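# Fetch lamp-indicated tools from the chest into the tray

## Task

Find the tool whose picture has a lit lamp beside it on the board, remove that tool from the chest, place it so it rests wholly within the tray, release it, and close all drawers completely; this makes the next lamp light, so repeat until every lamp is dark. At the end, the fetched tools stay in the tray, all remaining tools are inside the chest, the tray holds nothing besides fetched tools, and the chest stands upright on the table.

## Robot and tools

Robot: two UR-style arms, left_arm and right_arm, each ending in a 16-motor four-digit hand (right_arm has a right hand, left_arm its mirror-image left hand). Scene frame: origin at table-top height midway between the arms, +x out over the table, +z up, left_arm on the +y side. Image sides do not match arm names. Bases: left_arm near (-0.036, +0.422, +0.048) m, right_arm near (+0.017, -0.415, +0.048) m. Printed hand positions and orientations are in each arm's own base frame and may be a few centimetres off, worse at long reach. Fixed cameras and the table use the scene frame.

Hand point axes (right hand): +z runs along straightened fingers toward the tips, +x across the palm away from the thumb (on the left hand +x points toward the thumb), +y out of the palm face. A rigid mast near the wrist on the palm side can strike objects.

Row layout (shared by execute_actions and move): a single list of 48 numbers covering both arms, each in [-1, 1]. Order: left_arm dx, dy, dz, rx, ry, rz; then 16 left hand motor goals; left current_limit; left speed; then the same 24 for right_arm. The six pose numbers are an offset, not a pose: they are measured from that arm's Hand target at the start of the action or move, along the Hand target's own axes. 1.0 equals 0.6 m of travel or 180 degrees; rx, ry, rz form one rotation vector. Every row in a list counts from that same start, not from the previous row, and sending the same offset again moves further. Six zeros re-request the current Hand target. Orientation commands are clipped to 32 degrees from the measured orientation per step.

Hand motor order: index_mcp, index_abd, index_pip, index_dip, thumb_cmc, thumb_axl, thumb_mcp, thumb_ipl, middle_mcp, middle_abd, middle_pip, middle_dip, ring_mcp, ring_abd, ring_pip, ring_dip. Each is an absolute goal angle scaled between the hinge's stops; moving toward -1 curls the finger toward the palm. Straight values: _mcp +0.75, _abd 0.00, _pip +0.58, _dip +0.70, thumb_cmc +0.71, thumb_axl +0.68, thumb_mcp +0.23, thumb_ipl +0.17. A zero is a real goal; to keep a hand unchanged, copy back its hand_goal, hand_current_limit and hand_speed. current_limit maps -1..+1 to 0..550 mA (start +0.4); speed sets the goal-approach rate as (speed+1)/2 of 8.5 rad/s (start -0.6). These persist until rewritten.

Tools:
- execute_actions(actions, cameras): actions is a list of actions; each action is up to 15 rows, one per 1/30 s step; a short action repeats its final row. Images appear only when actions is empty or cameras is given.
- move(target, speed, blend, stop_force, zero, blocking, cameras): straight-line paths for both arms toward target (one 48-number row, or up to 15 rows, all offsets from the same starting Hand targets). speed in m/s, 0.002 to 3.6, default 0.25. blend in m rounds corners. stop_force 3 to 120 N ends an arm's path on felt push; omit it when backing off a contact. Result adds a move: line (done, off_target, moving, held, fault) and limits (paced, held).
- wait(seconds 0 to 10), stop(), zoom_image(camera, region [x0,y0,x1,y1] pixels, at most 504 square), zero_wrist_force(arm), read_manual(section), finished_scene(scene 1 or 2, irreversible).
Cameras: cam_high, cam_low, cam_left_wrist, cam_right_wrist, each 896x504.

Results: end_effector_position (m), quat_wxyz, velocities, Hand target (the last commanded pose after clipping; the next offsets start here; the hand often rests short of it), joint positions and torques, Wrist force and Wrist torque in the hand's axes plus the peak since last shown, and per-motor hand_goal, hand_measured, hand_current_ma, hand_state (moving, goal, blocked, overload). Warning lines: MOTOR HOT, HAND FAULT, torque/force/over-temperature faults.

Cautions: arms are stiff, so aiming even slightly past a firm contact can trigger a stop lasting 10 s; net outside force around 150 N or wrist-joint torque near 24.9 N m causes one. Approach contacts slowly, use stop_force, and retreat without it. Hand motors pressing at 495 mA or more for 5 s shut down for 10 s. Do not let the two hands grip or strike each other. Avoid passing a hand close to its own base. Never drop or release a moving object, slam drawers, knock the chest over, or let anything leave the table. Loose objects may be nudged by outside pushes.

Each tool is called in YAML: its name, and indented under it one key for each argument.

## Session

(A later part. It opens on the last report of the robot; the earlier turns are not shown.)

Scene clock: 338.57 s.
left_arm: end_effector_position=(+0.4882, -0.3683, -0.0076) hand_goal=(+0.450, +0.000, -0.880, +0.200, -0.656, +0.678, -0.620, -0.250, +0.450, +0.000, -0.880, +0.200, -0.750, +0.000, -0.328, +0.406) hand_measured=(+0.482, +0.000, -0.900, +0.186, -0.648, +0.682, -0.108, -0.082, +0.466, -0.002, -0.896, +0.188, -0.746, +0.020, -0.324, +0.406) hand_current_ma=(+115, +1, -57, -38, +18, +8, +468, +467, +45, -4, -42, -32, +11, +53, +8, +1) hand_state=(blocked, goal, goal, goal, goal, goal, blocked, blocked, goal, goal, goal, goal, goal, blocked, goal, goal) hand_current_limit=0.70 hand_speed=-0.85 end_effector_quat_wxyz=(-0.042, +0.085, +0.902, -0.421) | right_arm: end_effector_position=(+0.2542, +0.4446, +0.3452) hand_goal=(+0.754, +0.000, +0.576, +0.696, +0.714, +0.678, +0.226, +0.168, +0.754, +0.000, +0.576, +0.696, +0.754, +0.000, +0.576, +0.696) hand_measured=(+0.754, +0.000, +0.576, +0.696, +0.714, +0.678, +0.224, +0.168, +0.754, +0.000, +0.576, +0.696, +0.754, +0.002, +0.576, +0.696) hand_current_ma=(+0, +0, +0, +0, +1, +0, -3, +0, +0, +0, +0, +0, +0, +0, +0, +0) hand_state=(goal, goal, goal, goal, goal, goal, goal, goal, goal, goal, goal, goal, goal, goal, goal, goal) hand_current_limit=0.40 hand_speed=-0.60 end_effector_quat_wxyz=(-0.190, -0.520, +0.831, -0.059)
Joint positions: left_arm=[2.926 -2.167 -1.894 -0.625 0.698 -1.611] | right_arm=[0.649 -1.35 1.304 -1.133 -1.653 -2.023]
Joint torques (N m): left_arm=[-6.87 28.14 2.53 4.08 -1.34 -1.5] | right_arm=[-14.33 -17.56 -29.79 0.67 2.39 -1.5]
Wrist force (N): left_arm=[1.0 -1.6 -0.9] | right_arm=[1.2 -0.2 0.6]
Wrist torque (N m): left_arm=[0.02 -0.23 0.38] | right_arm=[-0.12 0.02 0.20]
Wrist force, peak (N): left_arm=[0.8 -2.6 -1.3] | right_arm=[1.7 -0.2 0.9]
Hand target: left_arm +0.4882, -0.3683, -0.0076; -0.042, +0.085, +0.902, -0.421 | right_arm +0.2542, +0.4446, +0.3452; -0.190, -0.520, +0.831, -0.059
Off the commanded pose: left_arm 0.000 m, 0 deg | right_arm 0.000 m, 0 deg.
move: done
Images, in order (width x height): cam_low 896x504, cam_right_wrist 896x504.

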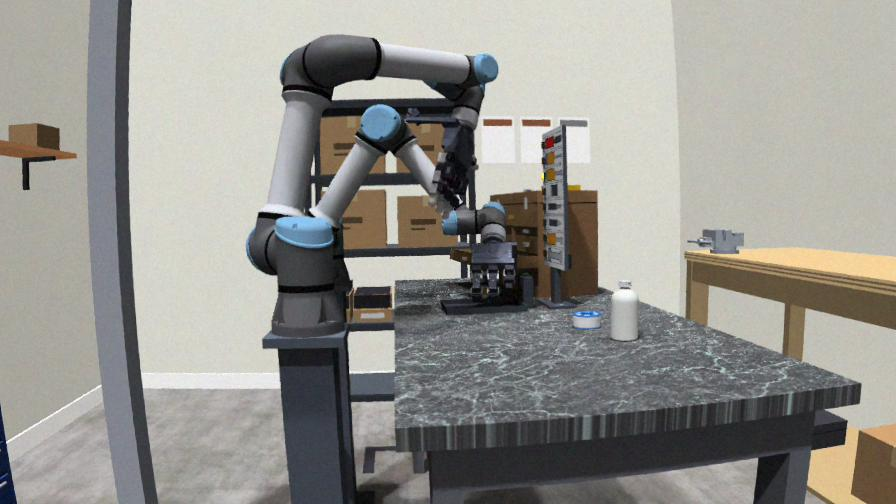

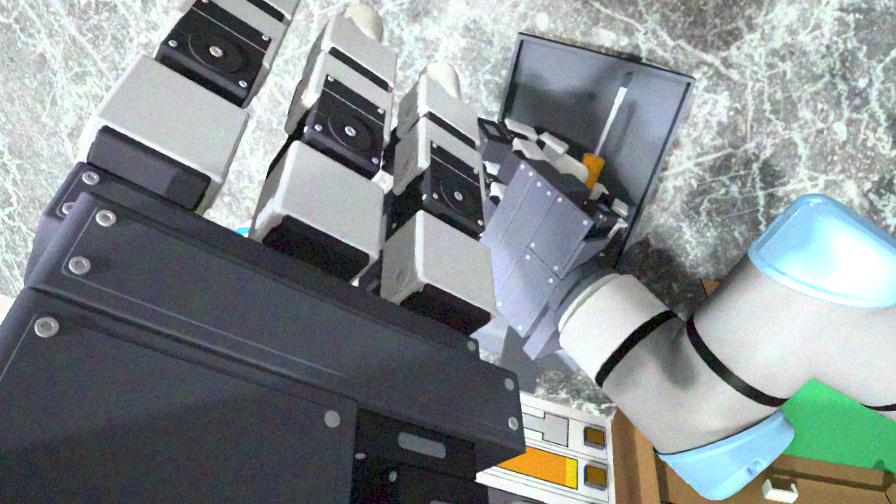

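move:
  target: [0,0.0357,0.030,0,0,0,0.45,0,-0.88,0.2,-0.657,0.677,-0.62,-0.25,0.45,0,-0.88,0.2,-0.75,0,-0.328,0.406,0.7,-0.85,0,0,0,0,0,0,0.754,0,0.576,0.696,0.714,0.678,0.226,0.168,0.754,0,0.576,0.696,0.754,0,0.576,0.696,0.4,-0.6]
  speed: 0.03
  stop_force: 4
  cameras: ["cam_right_wrist","cam_low"]

zoom_image:
  camera: "cam_low"
  region: [430, 270, 550, 330]

Scene clock: 342.07 s.
left_arm: end_effector_position=(+0.4881, -0.3683, -0.0281) hand_goal=(+0.450, +0.000, -0.880, +0.200, -0.656, +0.678, -0.620, -0.250, +0.450, +0.000, -0.880, +0.200, -0.750, +0.000, -0.328, +0.406) hand_measured=(+0.476, +0.000, -0.910, +0.184, -0.650, +0.680, -0.108, -0.100, +0.464, +0.000, -0.912, +0.186, -0.746, +0.020, -0.324, +0.406) hand_current_ma=(+89, +0, -99, -46, +17, +7, +467, +467, +39, +0, -106, -37, +11, +53, +8, +1) hand_state=(blocked, goal, blocked, goal, goal, goal, blocked, blocked, goal, goal, blocked, goal, goal, blocked, goal, goal) hand_current_limit=0.70 hand_speed=-0.85 end_effector_quat_wxyz=(-0.042, +0.085, +0.902, -0.421) | right_arm: end_effector_position=(+0.2542, +0.4446, +0.3452) hand_goal=(+0.754, +0.000, +0.576, +0.696, +0.714, +0.678, +0.226, +0.168, +0.754, +0.000, +0.576, +0.696, +0.754, +0.000, +0.576, +0.696) hand_measured=(+0.754, +0.000, +0.576, +0.696, +0.714, +0.678, +0.224, +0.168, +0.754, +0.000, +0.576, +0.696, +0.754, +0.002, +0.576, +0.696) hand_current_ma=(+0, +0, +0, +0, +1, +0, -3, +0, +0, +0, +0, +0, +0, +0, +0, +0) hand_state=(goal, goal, goal, goal, goal, goal, goal, goal, goal, goal, goal, goal, goal, goal, goal, goal) hand_current_limit=0.40 hand_speed=-0.60 end_effector_quat_wxyz=(-0.190, -0.520, +0.831, -0.059)
Joint positions: left_arm=[2.926 -2.208 -1.898 -0.58 0.698 -1.61] | right_arm=[0.649 -1.35 1.304 -1.133 -1.653 -2.023]
Joint torques (N m): left_arm=[7.22 53.98 25.47 0.71 -2.9 0.73] | right_arm=[-13.64 -17.38 -29.43 0.83 2.28 -1.48]
Wrist force (N): left_arm=[1.3 -1.9 -0.9] | right_arm=[1.2 -0.3 0.8]
Wrist torque (N m): left_arm=[-0.02 -0.27 0.40] | right_arm=[-0.15 0.02 0.20]
Wrist force, peak (N): left_arm=[2.7 -19.1 -8.4] | right_arm=[1.5 -0.7 1.0]
Hand target: left_arm +0.4881, -0.3683, -0.0281; -0.042, +0.085, +0.902, -0.421 (not the last commanded pose) | right_arm +0.2542, +0.4446, +0.3452; -0.190, -0.520, +0.831, -0.059
Off the commanded pose: left_arm 0.007 m, 0 deg | right_arm 0.000 m, 0 deg.
move: contact (left_arm)
Images, in order (width x height): cam_low 896x504, cam_right_wrist 896x504.

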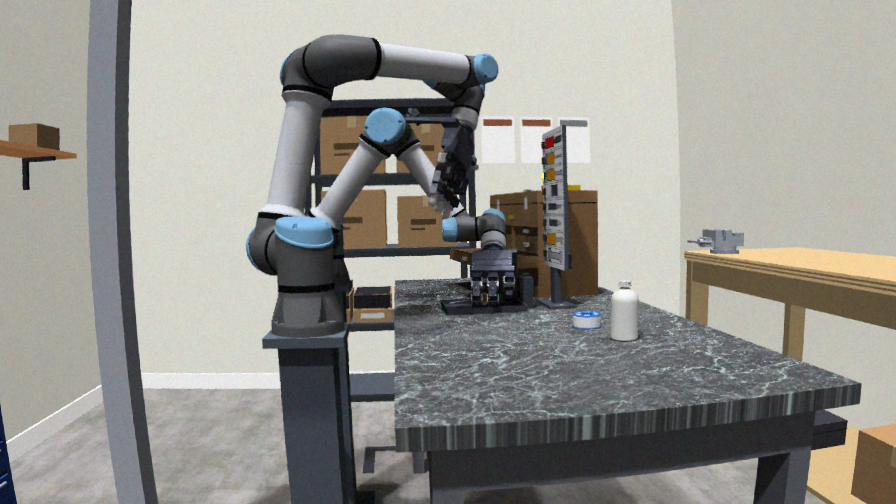

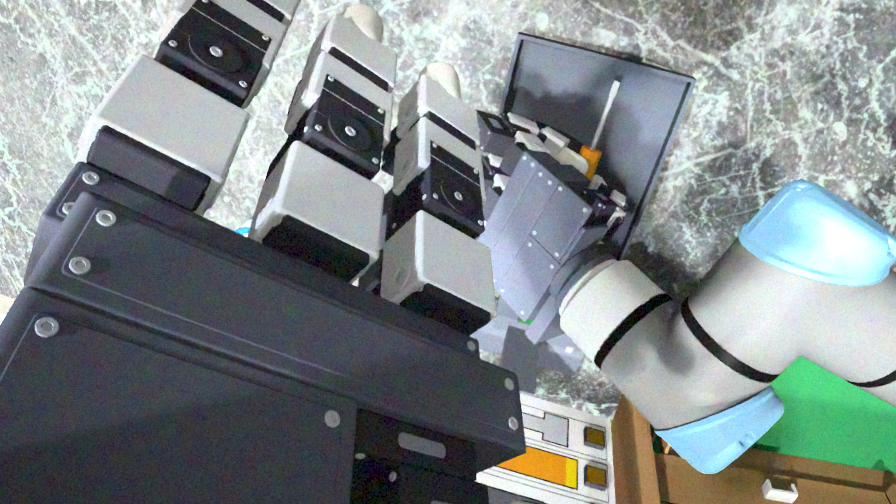

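Scaled by 4.200 from the camera's 896x504 image, which has a finer 1280x720 frame.

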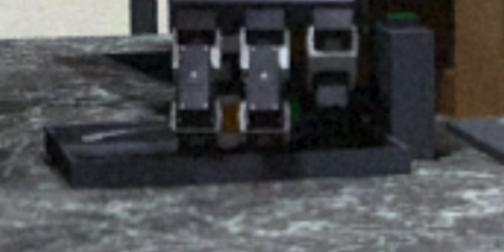

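move:
  target:
    - [0,-0.0013,-0.0011,0,0,0,0.6,0,-0.86,0.22,-0.657,0.677,-0.3,-0.15,0.6,0,-0.86,0.22,-0.75,0,-0.328,0.406,0.3,-0.85,0,0,0,0,0,0,0.754,0,0.576,0.696,0.714,0.678,0.226,0.168,0.754,0,0.576,0.696,0.754,0,0.576,0.696,0.4,-0.6]
    - [0,-0.0026,-0.0022,0,0,0,0.85,0,-0.83,0.25,-0.657,0.677,-0.12,-0.109,0.85,0,-0.83,0.25,-0.75,0,-0.328,0.406,0.3,-0.85,0,0,0,0,0,0,0.754,0,0.576,0.696,0.714,0.678,0.226,0.168,0.754,0,0.576,0.696,0.754,0,0.576,0.696,0.4,-0.6]
  speed: 0.02
  cameras: ["cam_right_wrist","cam_left_wrist"]

Scene clock: 344.63 s.
left_arm: end_effector_position=(+0.4881, -0.3683, -0.0261) hand_goal=(+0.850, +0.000, -0.830, +0.250, -0.656, +0.678, -0.120, -0.108, +0.850, +0.000, -0.830, +0.250, -0.750, +0.000, -0.328, +0.406) hand_measured=(+0.838, +0.000, -0.830, +0.248, -0.652, +0.680, -0.118, -0.106, +0.784, -0.002, -0.850, +0.248, -0.746, +0.020, -0.324, +0.406) hand_current_ma=(-36, +0, -1, -5, +7, +6, +5, +8, -262, -4, -56, -5, +11, +53, +8, +1) hand_state=(goal, goal, goal, goal, goal, goal, goal, goal, blocked, goal, goal, goal, goal, blocked, goal, goal) hand_current_limit=0.30 hand_speed=-0.85 end_effector_quat_wxyz=(-0.042, +0.085, +0.902, -0.421) | right_arm: end_effector_position=(+0.2542, +0.4446, +0.3452) hand_goal=(+0.754, +0.000, +0.576, +0.696, +0.714, +0.678, +0.226, +0.168, +0.754, +0.000, +0.576, +0.696, +0.754, +0.000, +0.576, +0.696) hand_measured=(+0.754, +0.000, +0.576, +0.696, +0.714, +0.678, +0.224, +0.168, +0.754, +0.000, +0.576, +0.696, +0.754, +0.002, +0.576, +0.696) hand_current_ma=(+0, +0, +0, +0, +1, +0, -3, +0, +0, +0, +0, +0, +0, +0, +0, +0) hand_state=(goal, goal, goal, goal, goal, goal, goal, goal, goal, goal, goal, goal, goal, goal, goal, goal) hand_current_limit=0.40 hand_speed=-0.60 end_effector_quat_wxyz=(-0.190, -0.520, +0.831, -0.059)
Joint positions: left_arm=[2.926 -2.204 -1.897 -0.584 0.698 -1.61] | right_arm=[0.649 -1.35 1.304 -1.133 -1.653 -2.023]
Joint torques (N m): left_arm=[4.6 51.87 23.85 1.3 -0.35 1.32] | right_arm=[-13.43 -17.01 -29.48 0.99 2.29 -1.4]
Wrist force (N): left_arm=[1.6 -1.0 -4.5] | right_arm=[1.1 -0.3 0.4]
Wrist torque (N m): left_arm=[0.09 -0.33 0.36] | right_arm=[-0.11 0.04 0.19]
Wrist force, peak (N): left_arm=[1.2 -4.7 -6.1] | right_arm=[1.6 -0.5 0.9]
Hand target: left_arm +0.4881, -0.3683, -0.0261; -0.042, +0.085, +0.902, -0.421 | right_arm +0.2542, +0.4446, +0.3452; -0.190, -0.520, +0.831, -0.059
Off the commanded pose: left_arm 0.000 m, 0 deg | right_arm 0.000 m, 0 deg.
move: done
Images, in order (width x height): cam_left_wrist 896x504, cam_right_wrist 896x504.

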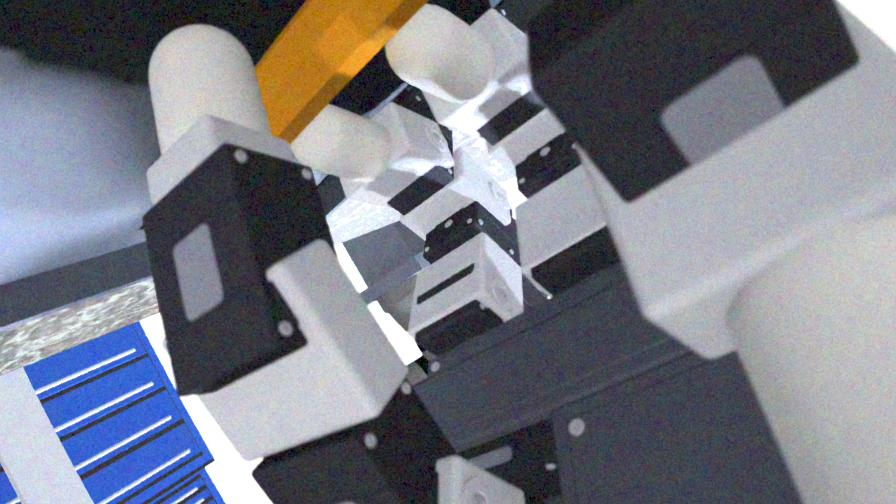

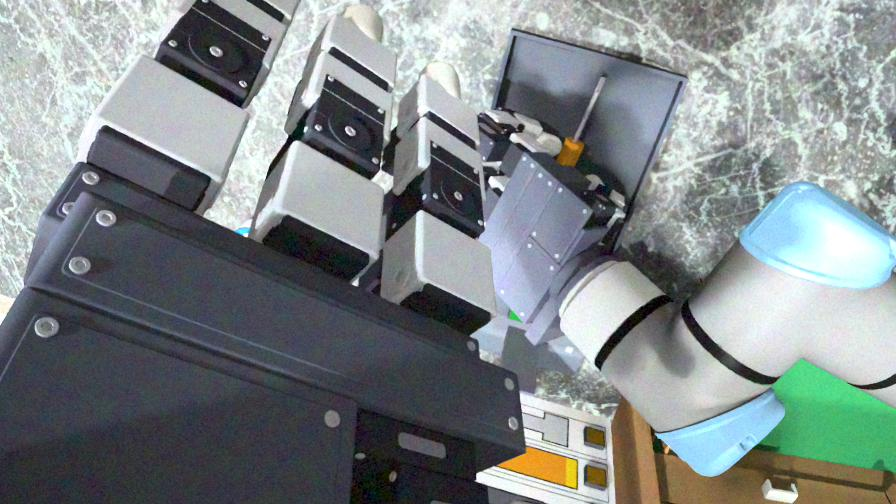

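move:
  target:
    - [0,-0.0013,-0.0011,0,0,0,0.75,0,-0.83,0.25,-0.657,0.677,-0.12,-0.109,0.75,0,-0.83,0.25,-0.75,0,-0.328,0.406,0.3,-0.85,0,0,0,0,0,0,0.754,0,0.576,0.696,0.714,0.678,0.226,0.168,0.754,0,0.576,0.696,0.754,0,0.576,0.696,0.4,-0.6]
    - [0,-0.038,-0.032,0,0,0,0.75,0,-0.83,0.25,-0.657,0.677,-0.12,-0.109,0.75,0,-0.83,0.25,-0.75,0,-0.328,0.406,0.3,-0.85,0,0,0,0,0,0,0.754,0,0.576,0.696,0.714,0.678,0.226,0.168,0.754,0,0.576,0.696,0.754,0,0.576,0.696,0.4,-0.6]
    - [0,-0.192,-0.161,0,0,0,0.75,0,-0.83,0.25,-0.657,0.677,-0.12,-0.109,0.75,0,-0.83,0.25,-0.75,0,-0.328,0.406,0.3,-0.85,0,0,0,0,0,0,0.754,0,0.576,0.696,0.714,0.678,0.226,0.168,0.754,0,0.576,0.696,0.754,0,0.576,0.696,0.4,-0.6]
  speed: [0.02,0.05,0.2]
  cameras: ["cam_right_wrist","cam_left_wrist","cam_low"]

zoom_image:
  camera: "cam_low"
  region: [430, 270, 550, 330]

zoom_image:
  camera: "cam_right_wrist"
  region: [450, 10, 720, 200]

Scene clock: 348.27 s.
left_arm: end_effector_position=(+0.4887, -0.3684, +0.1242) hand_goal=(+0.750, +0.000, -0.830, +0.250, -0.656, +0.678, -0.120, -0.108, +0.750, +0.000, -0.830, +0.250, -0.750, +0.000, -0.328, +0.406) hand_measured=(+0.748, +0.000, -0.830, +0.248, -0.654, +0.680, -0.118, -0.106, +0.748, -0.002, -0.830, +0.248, -0.746, +0.020, -0.324, +0.406) hand_current_ma=(-5, +0, +0, -4, +6, +6, +5, +8, -5, -4, -1, -5, +11, +53, +8, +1) hand_state=(goal, goal, goal, goal, goal, goal, goal, goal, goal, goal, goal, goal, goal, blocked, goal, goal) hand_current_limit=0.30 hand_speed=-0.85 end_effector_quat_wxyz=(-0.042, +0.085, +0.902, -0.421) | right_arm: end_effector_position=(+0.2542, +0.4446, +0.3452) hand_goal=(+0.754, +0.000, +0.576, +0.696, +0.714, +0.678, +0.226, +0.168, +0.754, +0.000, +0.576, +0.696, +0.754, +0.000, +0.576, +0.696) hand_measured=(+0.754, +0.000, +0.576, +0.696, +0.714, +0.678, +0.224, +0.168, +0.754, +0.000, +0.576, +0.696, +0.754, +0.002, +0.576, +0.696) hand_current_ma=(+0, +0, +0, +0, +1, +0, -3, +0, +0, +0, +0, +0, +0, +0, +0, +0) hand_state=(goal, goal, goal, goal, goal, goal, goal, goal, goal, goal, goal, goal, goal, goal, goal, goal) hand_current_limit=0.40 hand_speed=-0.60 end_effector_quat_wxyz=(-0.190, -0.520, +0.831, -0.059)
Joint positions: left_arm=[2.926 -1.944 -1.805 -0.936 0.698 -1.61] | right_arm=[0.649 -1.35 1.304 -1.133 -1.653 -2.023]
Joint torques (N m): left_arm=[7.39 48.77 31.41 0.6 -2.95 1.2] | right_arm=[-14.22 -17.54 -30.15 0.91 2.24 -1.59]
Wrist force (N): left_arm=[1.4 -2.1 -1.3] | right_arm=[1.4 -0.5 0.6]
Wrist torque (N m): left_arm=[-0.03 -0.28 0.22] | right_arm=[-0.15 0.01 0.20]
Wrist force, peak (N): left_arm=[1.7 -1.3 -4.5] | right_arm=[1.6 -0.2 0.8]
Hand target: left_arm +0.4887, -0.3684, +0.1243; -0.042, +0.085, +0.902, -0.421 | right_arm +0.2542, +0.4446, +0.3452; -0.190, -0.520, +0.831, -0.059
Off the commanded pose: left_arm 0.000 m, 0 deg | right_arm 0.000 m, 0 deg.
move: done
Images, in order (width x height): cam_low 896x504, cam_left_wrist 896x504, cam_right_wrist 896x504.

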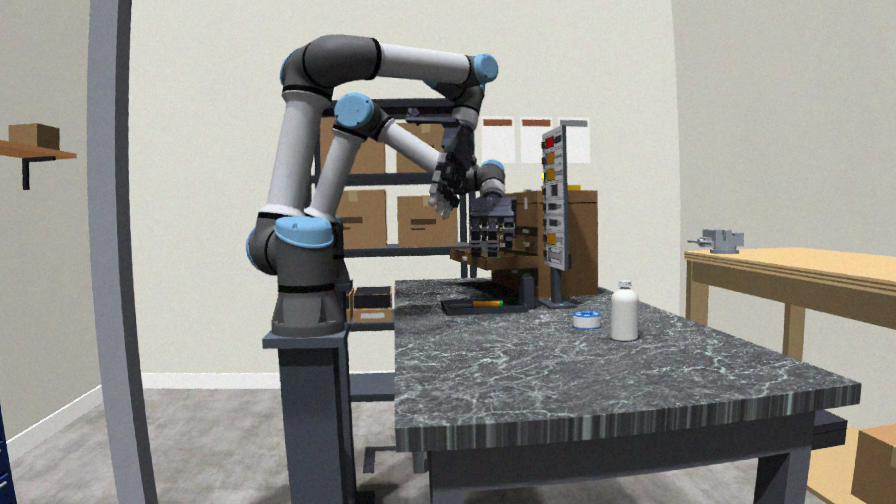

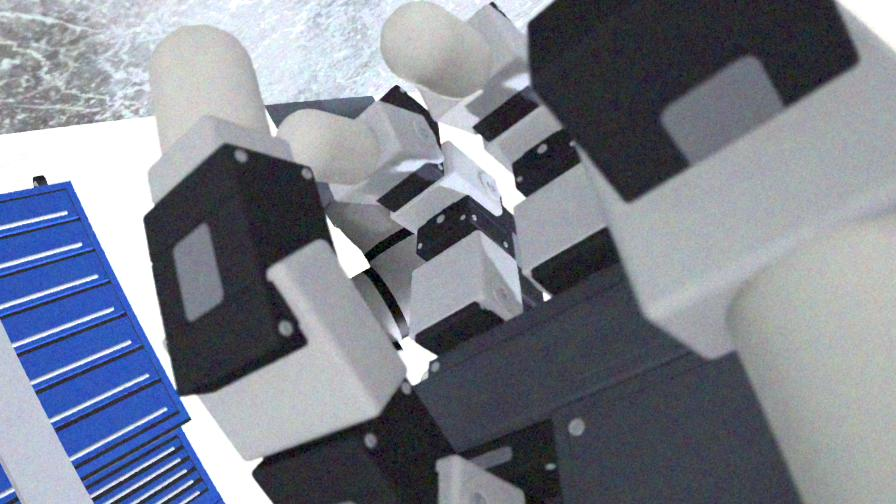

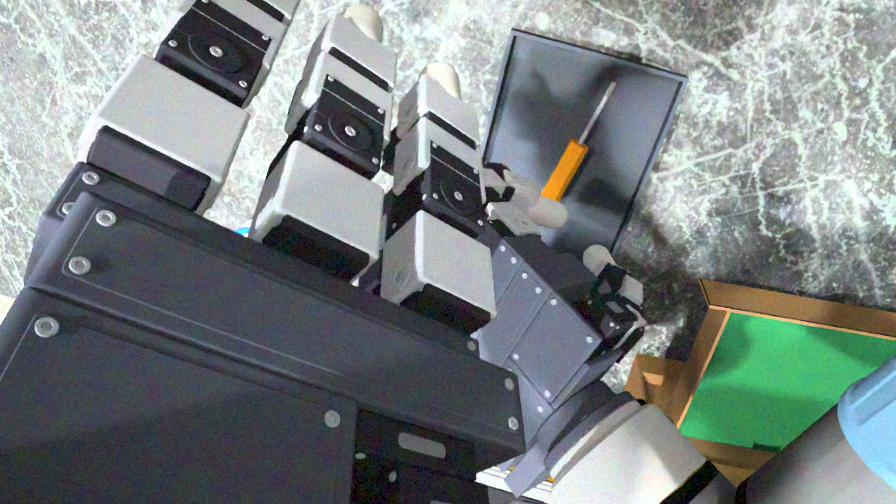

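Scaled by 4.200 from the camera's 896x504 image, which has a finer 1280x720 frame.

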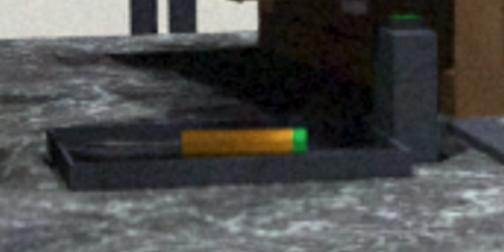

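Scaled by 1.867 from the camera's 896x504 image, which has a finer 1280x720 frame.

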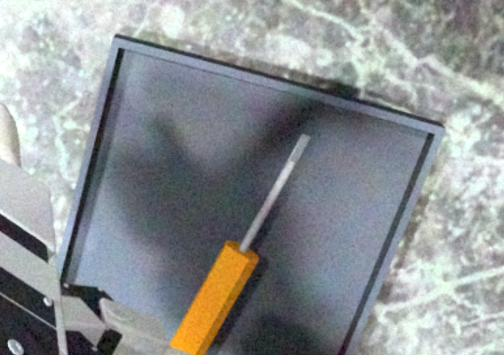

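move:
  target:
    - [0.4727,0.1552,-0.5115,-0.148,-0.309,-0.530,1,0,1,1,0.714,0.678,0.226,0.168,-0.479,0,-0.591,0.261,1,0,1,1,0.8,-0.5,0,0,0,0,0,0,0.754,0,0.576,0.696,0.714,0.678,0.226,0.168,0.754,0,0.576,0.696,0.754,0,0.576,0.696,0.4,-0.6]
  speed: 0.4
  cameras: ["cam_right_wrist","cam_low"]

Scene clock: 354.50 s.
left_arm: end_effector_position=(+0.2666, -0.0252, +0.2512) hand_goal=(+1.000, +0.000, +1.000, +1.000, +0.714, +0.678, +0.226, +0.168, -0.478, +0.000, -0.590, +0.262, +1.000, +0.000, +1.000, +1.000) hand_measured=(+0.986, +0.000, +0.992, +0.996, +0.708, +0.680, +0.218, +0.164, -0.464, -0.002, -0.590, +0.260, +0.984, +0.002, +0.992, +0.996) hand_current_ma=(-43, +0, -19, -7, -14, +4, -25, -10, +45, -4, +0, -5, -47, +4, -17, -6) hand_state=(goal, goal, goal, goal, goal, goal, goal, goal, goal, goal, goal, goal, goal, goal, goal, goal) hand_current_limit=0.80 hand_speed=-0.50 end_effector_quat_wxyz=(-0.068, +0.751, -0.654, +0.059) | right_arm: end_effector_position=(+0.2542, +0.4446, +0.3452) hand_goal=(+0.754, +0.000, +0.576, +0.696, +0.714, +0.678, +0.226, +0.168, +0.754, +0.000, +0.576, +0.696, +0.754, +0.000, +0.576, +0.696) hand_measured=(+0.754, +0.000, +0.576, +0.696, +0.714, +0.678, +0.224, +0.168, +0.754, +0.000, +0.576, +0.696, +0.754, +0.002, +0.576, +0.696) hand_current_ma=(+0, +0, +0, +0, +1, +0, -3, +0, +0, +0, +0, +0, +0, +0, +0, +0) hand_state=(goal, goal, goal, goal, goal, goal, goal, goal, goal, goal, goal, goal, goal, goal, goal, goal) hand_current_limit=0.40 hand_speed=-0.60 end_effector_quat_wxyz=(-0.190, -0.520, +0.831, -0.059)
Joint positions: left_arm=[3.603 -1.05 -2.234 -1.257 1.514 -2.824] | right_arm=[0.649 -1.35 1.304 -1.133 -1.653 -2.023]
Joint torques (N m): left_arm=[7.24 15.49 34.94 0.77 1.36 1.19] | right_arm=[-14.87 -17.76 -30.12 0.8 2.28 -1.56]
Wrist force (N): left_arm=[0.9 -0.9 -2.1] | right_arm=[1.3 -0.2 0.6]
Wrist torque (N m): left_arm=[-0.24 -0.29 0.32] | right_arm=[-0.12 0.00 0.21]
Wrist force, peak (N): left_arm=[1.5 -2.4 -1.4] | right_arm=[1.7 -0.6 0.4]
Hand target: left_arm +0.2665, -0.0252, +0.2512; -0.068, +0.751, -0.654, +0.059 | right_arm +0.2542, +0.4446, +0.3452; -0.190, -0.520, +0.831, -0.059
Off the commanded pose: left_arm 0.000 m, 0 deg | right_arm 0.000 m, 0 deg.
move: done
Images, in order (width x height): cam_low 896x504, cam_right_wrist 896x504.

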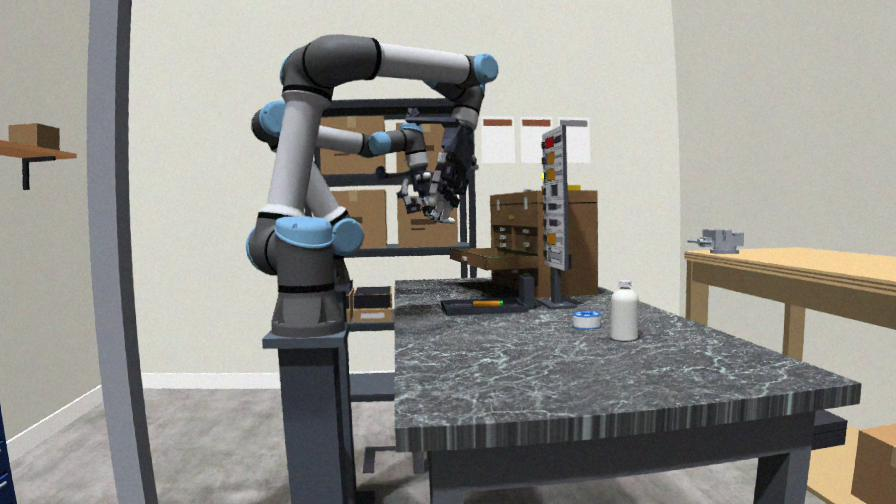

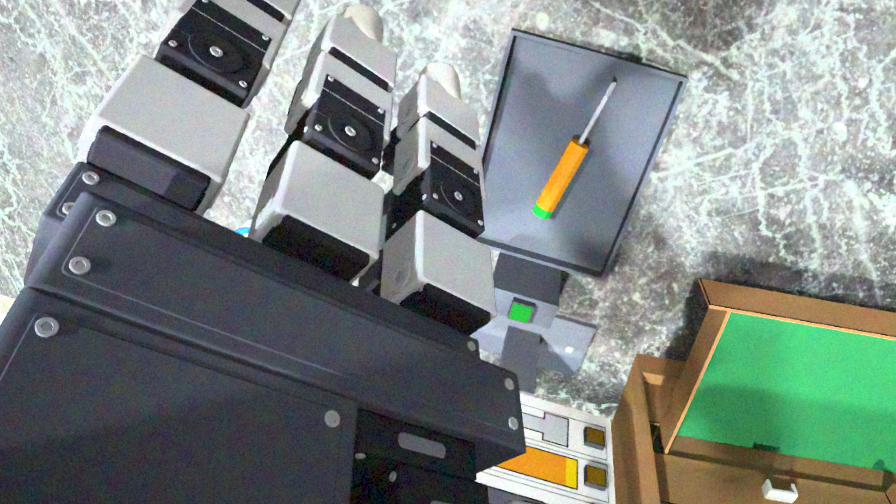

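move:
  target: [0,0.0392,0.2216,0,0,0,1,0,1,1,0.714,0.678,0.226,0.168,-0.479,0,-0.591,0.261,1,0,1,1,0.8,-0.5,0,0,0,0,0,0,0.754,0,0.576,0.696,0.714,0.678,0.226,0.168,0.754,0,0.576,0.696,0.754,0,0.576,0.696,0.4,-0.6]
  speed: 0.15
  stop_force: 12
  cameras: ["cam_right_wrist","cam_left_wrist","cam_low"]

zoom_image:
  camera: "cam_low"
  region: [390, 150, 590, 320]

Scene clock: 357.03 s.
left_arm: end_effector_position=(+0.2671, -0.0250, +0.1162) hand_goal=(+1.000, +0.000, +1.000, +1.000, +0.714, +0.678, +0.226, +0.168, -0.478, +0.000, -0.590, +0.262, +1.000, +0.000, +1.000, +1.000) hand_measured=(+0.986, +0.000, +0.992, +0.996, +0.708, +0.680, +0.218, +0.164, -0.464, -0.002, -0.590, +0.260, +0.986, +0.002, +0.992, +0.996) hand_current_ma=(-40, +0, -18, -7, -13, +4, -25, -10, +45, -4, +0, -5, -43, +4, -17, -6) hand_state=(goal, goal, goal, goal, goal, goal, goal, goal, goal, goal, goal, goal, goal, goal, goal, goal) hand_current_limit=0.80 hand_speed=-0.50 end_effector_quat_wxyz=(-0.068, +0.751, -0.654, +0.059) | right_arm: end_effector_position=(+0.2542, +0.4446, +0.3452) hand_goal=(+0.754, +0.000, +0.576, +0.696, +0.714, +0.678, +0.226, +0.168, +0.754, +0.000, +0.576, +0.696, +0.754, +0.000, +0.576, +0.696) hand_measured=(+0.754, +0.000, +0.576, +0.696, +0.714, +0.678, +0.224, +0.168, +0.754, +0.000, +0.576, +0.696, +0.754, +0.002, +0.576, +0.696) hand_current_ma=(+0, +0, +0, +0, +1, +0, -3, +0, +0, +0, +0, +0, +0, +0, +0, +0) hand_state=(goal, goal, goal, goal, goal, goal, goal, goal, goal, goal, goal, goal, goal, goal, goal, goal) hand_current_limit=0.40 hand_speed=-0.60 end_effector_quat_wxyz=(-0.190, -0.520, +0.831, -0.059)
Joint positions: left_arm=[3.603 -1.219 -2.522 -0.801 1.514 -2.824] | right_arm=[0.649 -1.35 1.304 -1.133 -1.653 -2.023]
Joint torques (N m): left_arm=[-6.65 -7.12 7.24 4.14 1.24 -1.58] | right_arm=[-14.16 -17.57 -29.74 0.79 2.36 -1.49]
Wrist force (N): left_arm=[1.0 -0.6 -2.1] | right_arm=[1.4 -0.4 0.6]
Wrist torque (N m): left_arm=[-0.19 -0.29 0.43] | right_arm=[-0.13 0.00 0.21]
Wrist force, peak (N): left_arm=[0.9 -1.2 -3.2] | right_arm=[1.7 -0.6 0.3]
Hand target: left_arm +0.2671, -0.0250, +0.1162; -0.068, +0.751, -0.654, +0.059 | right_arm +0.2542, +0.4446, +0.3452; -0.190, -0.520, +0.831, -0.059
Off the commanded pose: left_arm 0.000 m, 0 deg | right_arm 0.000 m, 0 deg.
move: done
Images, in order (width x height): cam_low 896x504, cam_left_wrist 896x504, cam_right_wrist 896x504.

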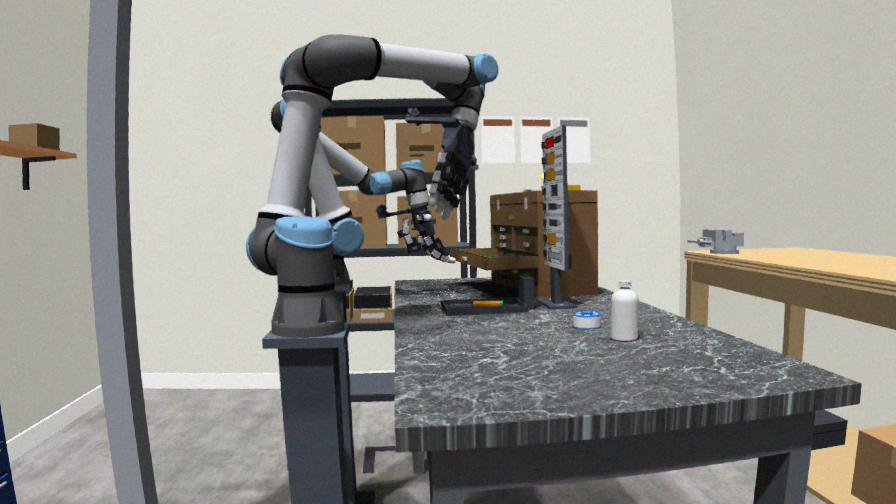

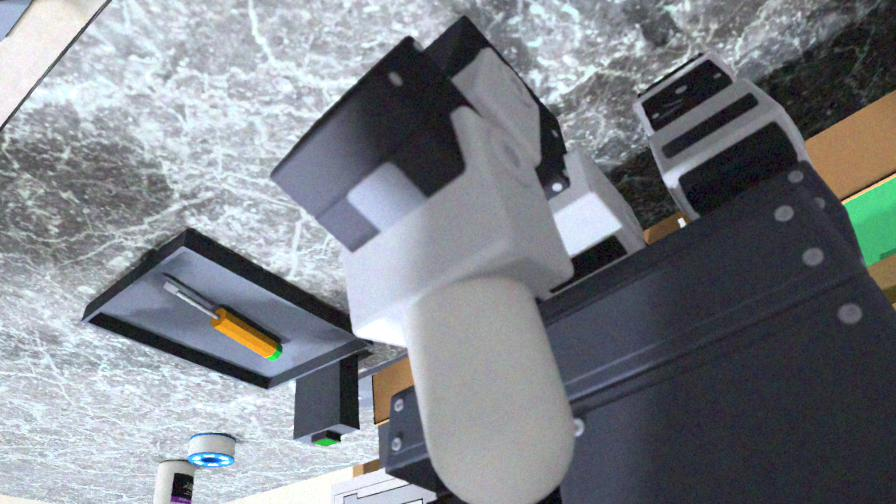

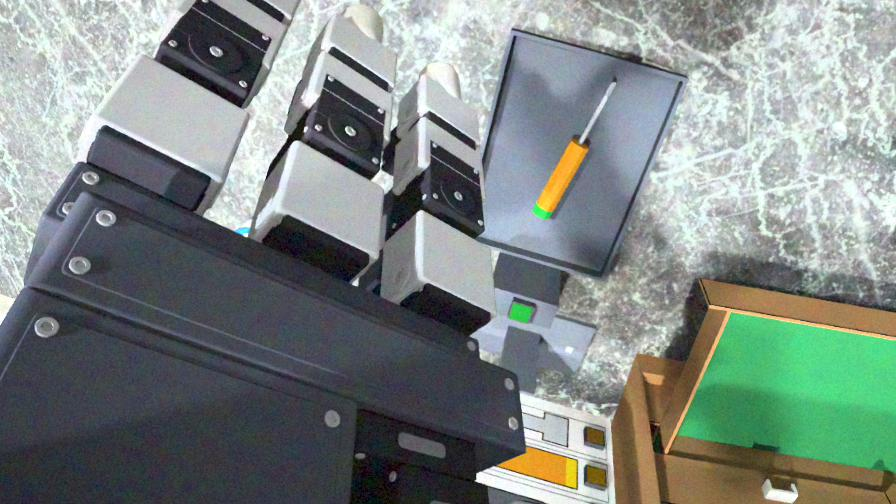

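Scaled by 2.520 from the camera's 896x504 image, which has a finer 1280x720 frame.

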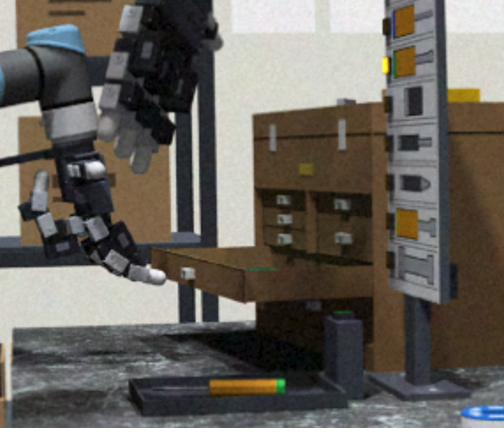

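move:
  target: [0,-0.1149,0.0203,0,0,0,1,0,1,1,0.714,0.678,0.226,0.168,-0.479,0,-0.591,0.261,1,0,1,1,0.8,-0.5,0,0,0,0,0,0,0.754,0,0.576,0.696,0.714,0.678,0.226,0.168,0.754,0,0.576,0.696,0.754,0,0.576,0.696,0.4,-0.6]
  speed: 0.04
  stop_force: 16
  cameras: ["cam_low","cam_right_wrist"]

zoom_image:
  camera: "cam_low"
  region: [390, 150, 590, 320]

Scene clock: 360.23 s.
left_arm: end_effector_position=(+0.3365, -0.0153, +0.1165) hand_goal=(+1.000, +0.000, +1.000, +1.000, +0.714, +0.678, +0.226, +0.168, -0.478, +0.000, -0.590, +0.262, +1.000, +0.000, +1.000, +1.000) hand_measured=(+0.980, +0.002, +1.000, +1.000, +0.708, +0.680, +0.218, +0.164, -0.464, -0.002, -0.590, +0.260, +0.986, +0.002, +0.992, +0.996) hand_current_ma=(-64, +3, +0, +0, -13, +4, -25, -10, +45, -4, +0, -5, -43, +4, -17, -6) hand_state=(goal, goal, goal, goal, goal, goal, goal, goal, goal, goal, goal, goal, goal, goal, goal, goal) hand_current_limit=0.80 hand_speed=-0.50 end_effector_quat_wxyz=(-0.068, +0.751, -0.654, +0.059) | right_arm: end_effector_position=(+0.2542, +0.4446, +0.3452) hand_goal=(+0.754, +0.000, +0.576, +0.696, +0.714, +0.678, +0.226, +0.168, +0.754, +0.000, +0.576, +0.696, +0.754, +0.000, +0.576, +0.696) hand_measured=(+0.754, +0.000, +0.576, +0.696, +0.714, +0.678, +0.224, +0.168, +0.754, +0.000, +0.576, +0.696, +0.754, +0.002, +0.576, +0.696) hand_current_ma=(+0, +0, +0, +0, +1, +0, -3, +0, +0, +0, +0, +0, +0, +0, +0, +0) hand_state=(goal, goal, goal, goal, goal, goal, goal, goal, goal, goal, goal, goal, goal, goal, goal, goal) hand_current_limit=0.40 hand_speed=-0.60 end_effector_quat_wxyz=(-0.190, -0.520, +0.831, -0.059)
Joint positions: left_arm=[3.539 -1.443 -2.369 -0.727 1.525 -2.887] | right_arm=[0.649 -1.35 1.304 -1.133 -1.653 -2.023]
Joint torques (N m): left_arm=[-6.79 0.24 31.08 4.66 1.41 -1.69] | right_arm=[-13.8 -17.61 -30.48 0.76 2.19 -1.42]
Wrist force (N): left_arm=[1.4 2.0 -4.5] | right_arm=[1.2 -0.4 0.6]
Wrist torque (N m): left_arm=[-0.05 -0.23 0.56] | right_arm=[-0.13 0.03 0.19]
Wrist force, peak (N): left_arm=[1.5 4.3 -5.6] | right_arm=[1.6 -0.4 0.8]
Hand target: left_arm +0.3365, -0.0153, +0.1165; -0.068, +0.751, -0.654, +0.059 | right_arm +0.2542, +0.4446, +0.3452; -0.190, -0.520, +0.831, -0.059
Off the commanded pose: left_arm 0.000 m, 0 deg | right_arm 0.000 m, 0 deg.
move: done
Images, in order (width x height): cam_low 896x504, cam_right_wrist 896x504.

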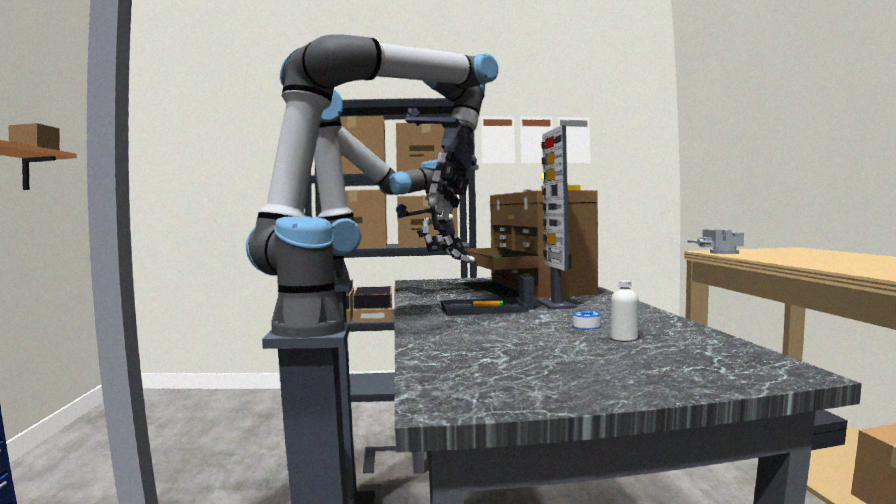

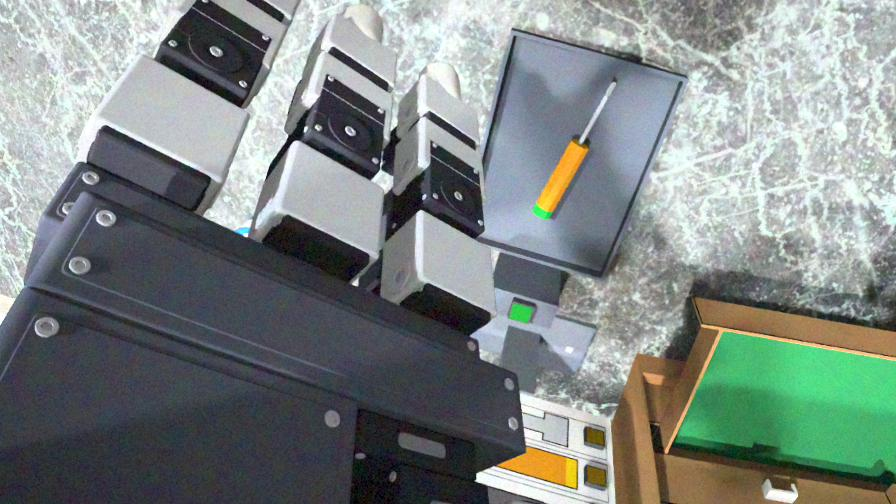

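Scaled by 2.520 from the camera's 896x504 image, which has a finer 1280x720 frame.

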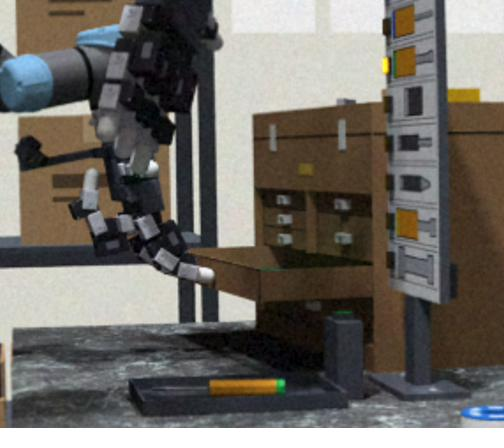

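move:
  target: [0,-0.2479,0.0438,0,0,0,1,0,1,1,0.714,0.678,0.226,0.168,-0.479,0,-0.591,0.261,1,0,1,1,0.8,-0.5,0,0,0,0,0,0,0.754,0,0.576,0.696,0.714,0.678,0.226,0.168,0.754,0,0.576,0.696,0.754,0,0.576,0.696,0.4,-0.6]
  speed: 0.06
  stop_force: 16
  cameras: ["cam_low","cam_right_wrist"]

zoom_image:
  camera: "cam_low"
  region: [390, 150, 590, 320]

Scene clock: 364.20 s.
left_arm: end_effector_position=(+0.4861, +0.0056, +0.1173) hand_goal=(+1.000, +0.000, +1.000, +1.000, +0.714, +0.678, +0.226, +0.168, -0.478, +0.000, -0.590, +0.262, +1.000, +0.000, +1.000, +1.000) hand_measured=(+0.976, +0.018, +0.998, +1.000, +0.708, +0.680, +0.218, +0.164, -0.464, -0.002, -0.590, +0.260, +0.986, +0.002, +0.992, +0.996) hand_current_ma=(-82, +43, -3, +0, -13, +4, -25, -10, +45, -4, +0, -5, -43, +4, -17, -6) hand_state=(blocked, goal, goal, goal, goal, goal, goal, goal, goal, goal, goal, goal, goal, goal, goal, goal) hand_current_limit=0.80 hand_speed=-0.50 end_effector_quat_wxyz=(-0.068, +0.751, -0.654, +0.059) | right_arm: end_effector_position=(+0.2542, +0.4446, +0.3452) hand_goal=(+0.754, +0.000, +0.576, +0.696, +0.714, +0.678, +0.226, +0.168, +0.754, +0.000, +0.576, +0.696, +0.754, +0.000, +0.576, +0.696) hand_measured=(+0.754, +0.000, +0.576, +0.696, +0.714, +0.678, +0.224, +0.168, +0.754, +0.000, +0.576, +0.696, +0.754, +0.002, +0.576, +0.696) hand_current_ma=(+0, +0, +0, +0, +1, +0, -3, +0, +0, +0, +0, +0, +0, +0, +0, +0) hand_state=(goal, goal, goal, goal, goal, goal, goal, goal, goal, goal, goal, goal, goal, goal, goal, goal) hand_current_limit=0.40 hand_speed=-0.60 end_effector_quat_wxyz=(-0.190, -0.520, +0.831, -0.059)
Joint positions: left_arm=[3.462 -1.802 -1.984 -0.75 1.539 -2.963] | right_arm=[0.649 -1.35 1.304 -1.133 -1.653 -2.023]
Joint torques (N m): left_arm=[-5.55 16.16 31.83 1.34 1.65 -1.93] | right_arm=[-13.07 -17.81 -29.23 0.76 2.22 -1.39]
Wrist force (N): left_arm=[2.2 2.4 -4.3] | right_arm=[1.4 -0.5 0.6]
Wrist torque (N m): left_arm=[-0.04 -0.13 0.69] | right_arm=[-0.15 0.00 0.21]
Wrist force, peak (N): left_arm=[1.4 3.1 -4.7] | right_arm=[1.6 -0.6 0.8]
Hand target: left_arm +0.4861, +0.0056, +0.1173; -0.068, +0.751, -0.654, +0.059 | right_arm +0.2542, +0.4446, +0.3452; -0.190, -0.520, +0.831, -0.059
Off the commanded pose: left_arm 0.000 m, 0 deg | right_arm 0.000 m, 0 deg.
move: done
Images, in order (width x height): cam_low 896x504, cam_right_wrist 896x504.

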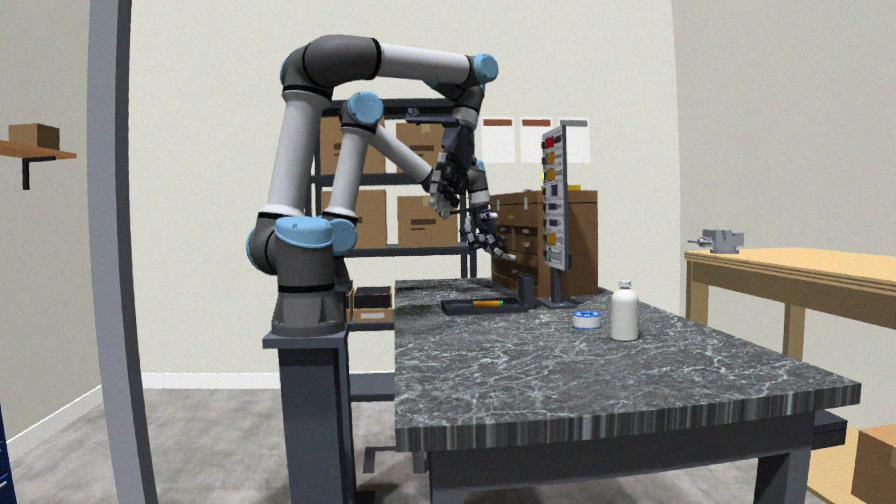

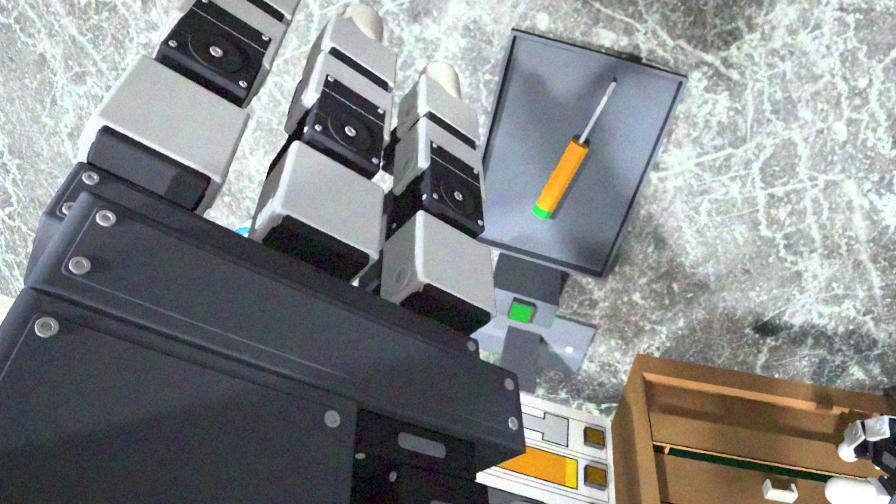

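Scaled by 2.520 from the camera's 896x504 image, which has a finer 1280x720 frame.

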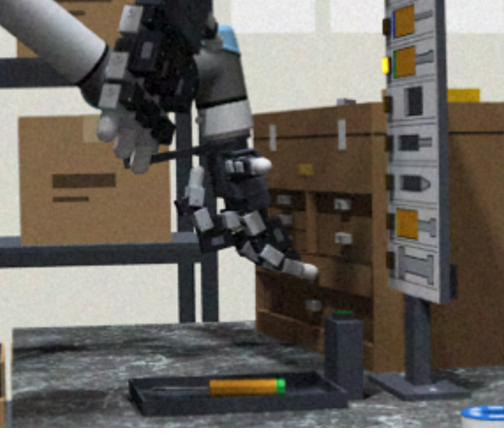

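move:
  target: [0,-0.041,0.0073,0,0,0,1,0,1,1,0.714,0.678,0.226,0.168,-0.479,0,-0.591,0.261,1,0,1,1,0.8,-0.5,0,0,0,0,0,0,0.754,0,0.576,0.696,0.714,0.678,0.226,0.168,0.754,0,0.576,0.696,0.754,0,0.576,0.696,0.4,-0.6]
  speed: 0.025
  stop_force: 15
  cameras: ["cam_low","cam_right_wrist","cam_left_wrist"]

zoom_image:
  camera: "cam_right_wrist"
  region: [600, 330, 896, 504]

Scene clock: 366.37 s.
left_arm: end_effector_position=(+0.5038, +0.0080, +0.1173) hand_goal=(+1.000, +0.000, +1.000, +1.000, +0.714, +0.678, +0.226, +0.168, -0.478, +0.000, -0.590, +0.262, +1.000, +0.000, +1.000, +1.000) hand_measured=(+0.952, +0.014, +0.992, +1.000, +0.710, +0.680, +0.218, +0.164, -0.464, -0.002, -0.590, +0.260, +0.962, +0.002, +0.994, +0.998) hand_current_ma=(-180, +33, -19, +0, -11, +4, -25, -10, +45, -4, +0, -5, -133, +2, -15, -2) hand_state=(blocked, goal, goal, goal, goal, goal, goal, goal, goal, goal, goal, goal, blocked, goal, goal, goal) hand_current_limit=0.80 hand_speed=-0.50 end_effector_quat_wxyz=(-0.068, +0.751, -0.654, +0.059) | right_arm: end_effector_position=(+0.2542, +0.4446, +0.3452) hand_goal=(+0.754, +0.000, +0.576, +0.696, +0.714, +0.678, +0.226, +0.168, +0.754, +0.000, +0.576, +0.696, +0.754, +0.000, +0.576, +0.696) hand_measured=(+0.754, +0.000, +0.576, +0.696, +0.714, +0.678, +0.224, +0.168, +0.754, +0.000, +0.576, +0.696, +0.754, +0.002, +0.576, +0.696) hand_current_ma=(+0, +0, +0, +0, +1, +0, -3, +0, +0, +0, +0, +0, +0, +0, +0, +0) hand_state=(goal, goal, goal, goal, goal, goal, goal, goal, goal, goal, goal, goal, goal, goal, goal, goal) hand_current_limit=0.40 hand_speed=-0.60 end_effector_quat_wxyz=(-0.190, -0.520, +0.831, -0.059)
Joint positions: left_arm=[3.456 -1.839 -1.934 -0.763 1.54 -2.969] | right_arm=[0.649 -1.35 1.304 -1.133 -1.653 -2.023]
Joint torques (N m): left_arm=[7.62 44.94 8.42 4.76 -1.87 1.16] | right_arm=[-13.85 -18.12 -29.82 0.82 2.13 -1.45]
Wrist force (N): left_arm=[2.5 0.4 -2.3] | right_arm=[1.1 -0.6 0.3]
Wrist torque (N m): left_arm=[-0.40 -0.33 0.56] | right_arm=[-0.14 0.05 0.18]
Wrist force, peak (N): left_arm=[1.6 16.6 -13.5] | right_arm=[1.1 -0.3 1.2]
Hand target: left_arm +0.5038, +0.0080, +0.1173; -0.068, +0.751, -0.654, +0.059 (not the last commanded pose) | right_arm +0.2542, +0.4446, +0.3452; -0.190, -0.520, +0.831, -0.059
Off the commanded pose: left_arm 0.007 m, 0 deg | right_arm 0.000 m, 0 deg.
move: contact (left_arm)
Images, in order (width x height): cam_low 896x504, cam_left_wrist 896x504, cam_right_wrist 896x504.

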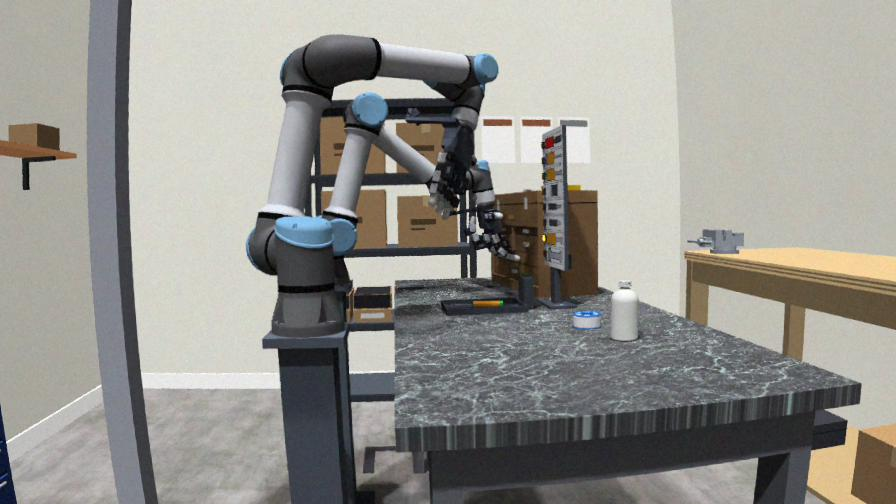

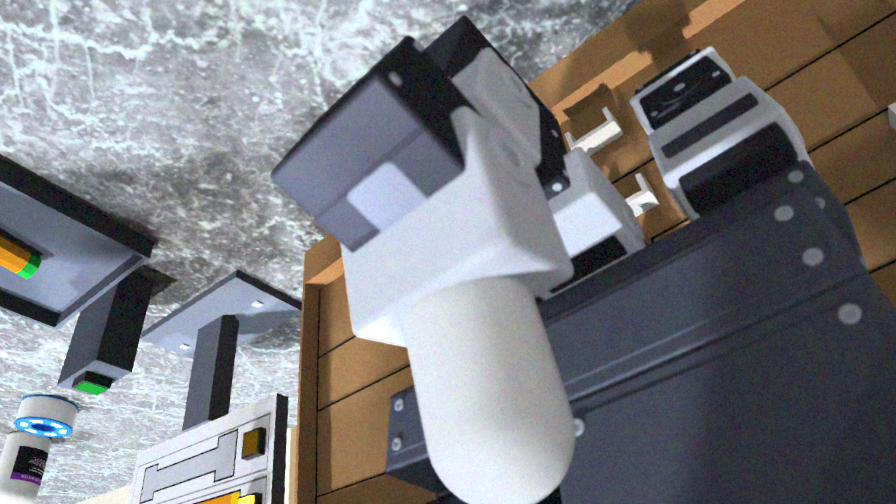

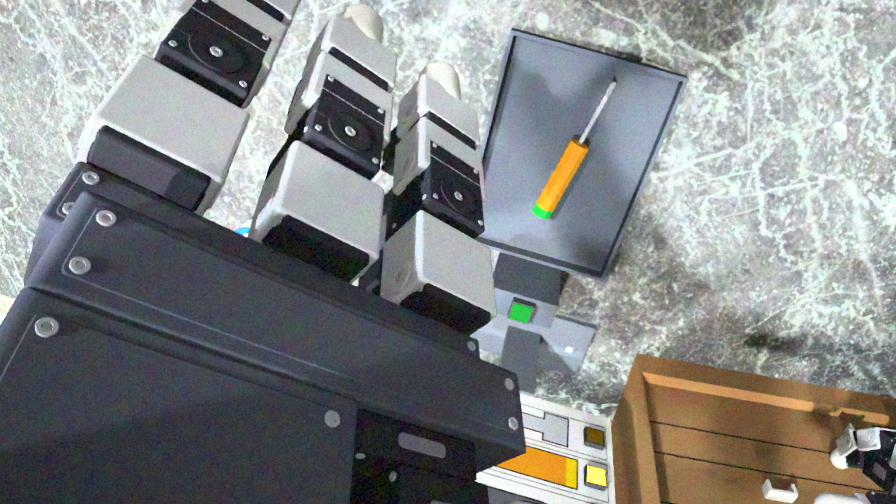

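Scaled by 1.703 from the camera's 896x504 image, which has a finer 1280x720 frame.

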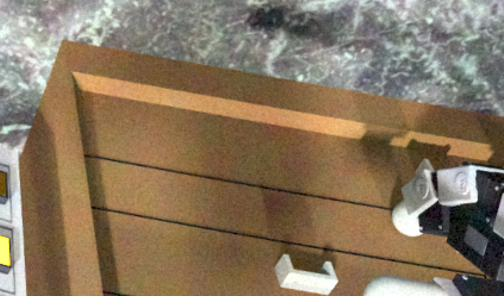

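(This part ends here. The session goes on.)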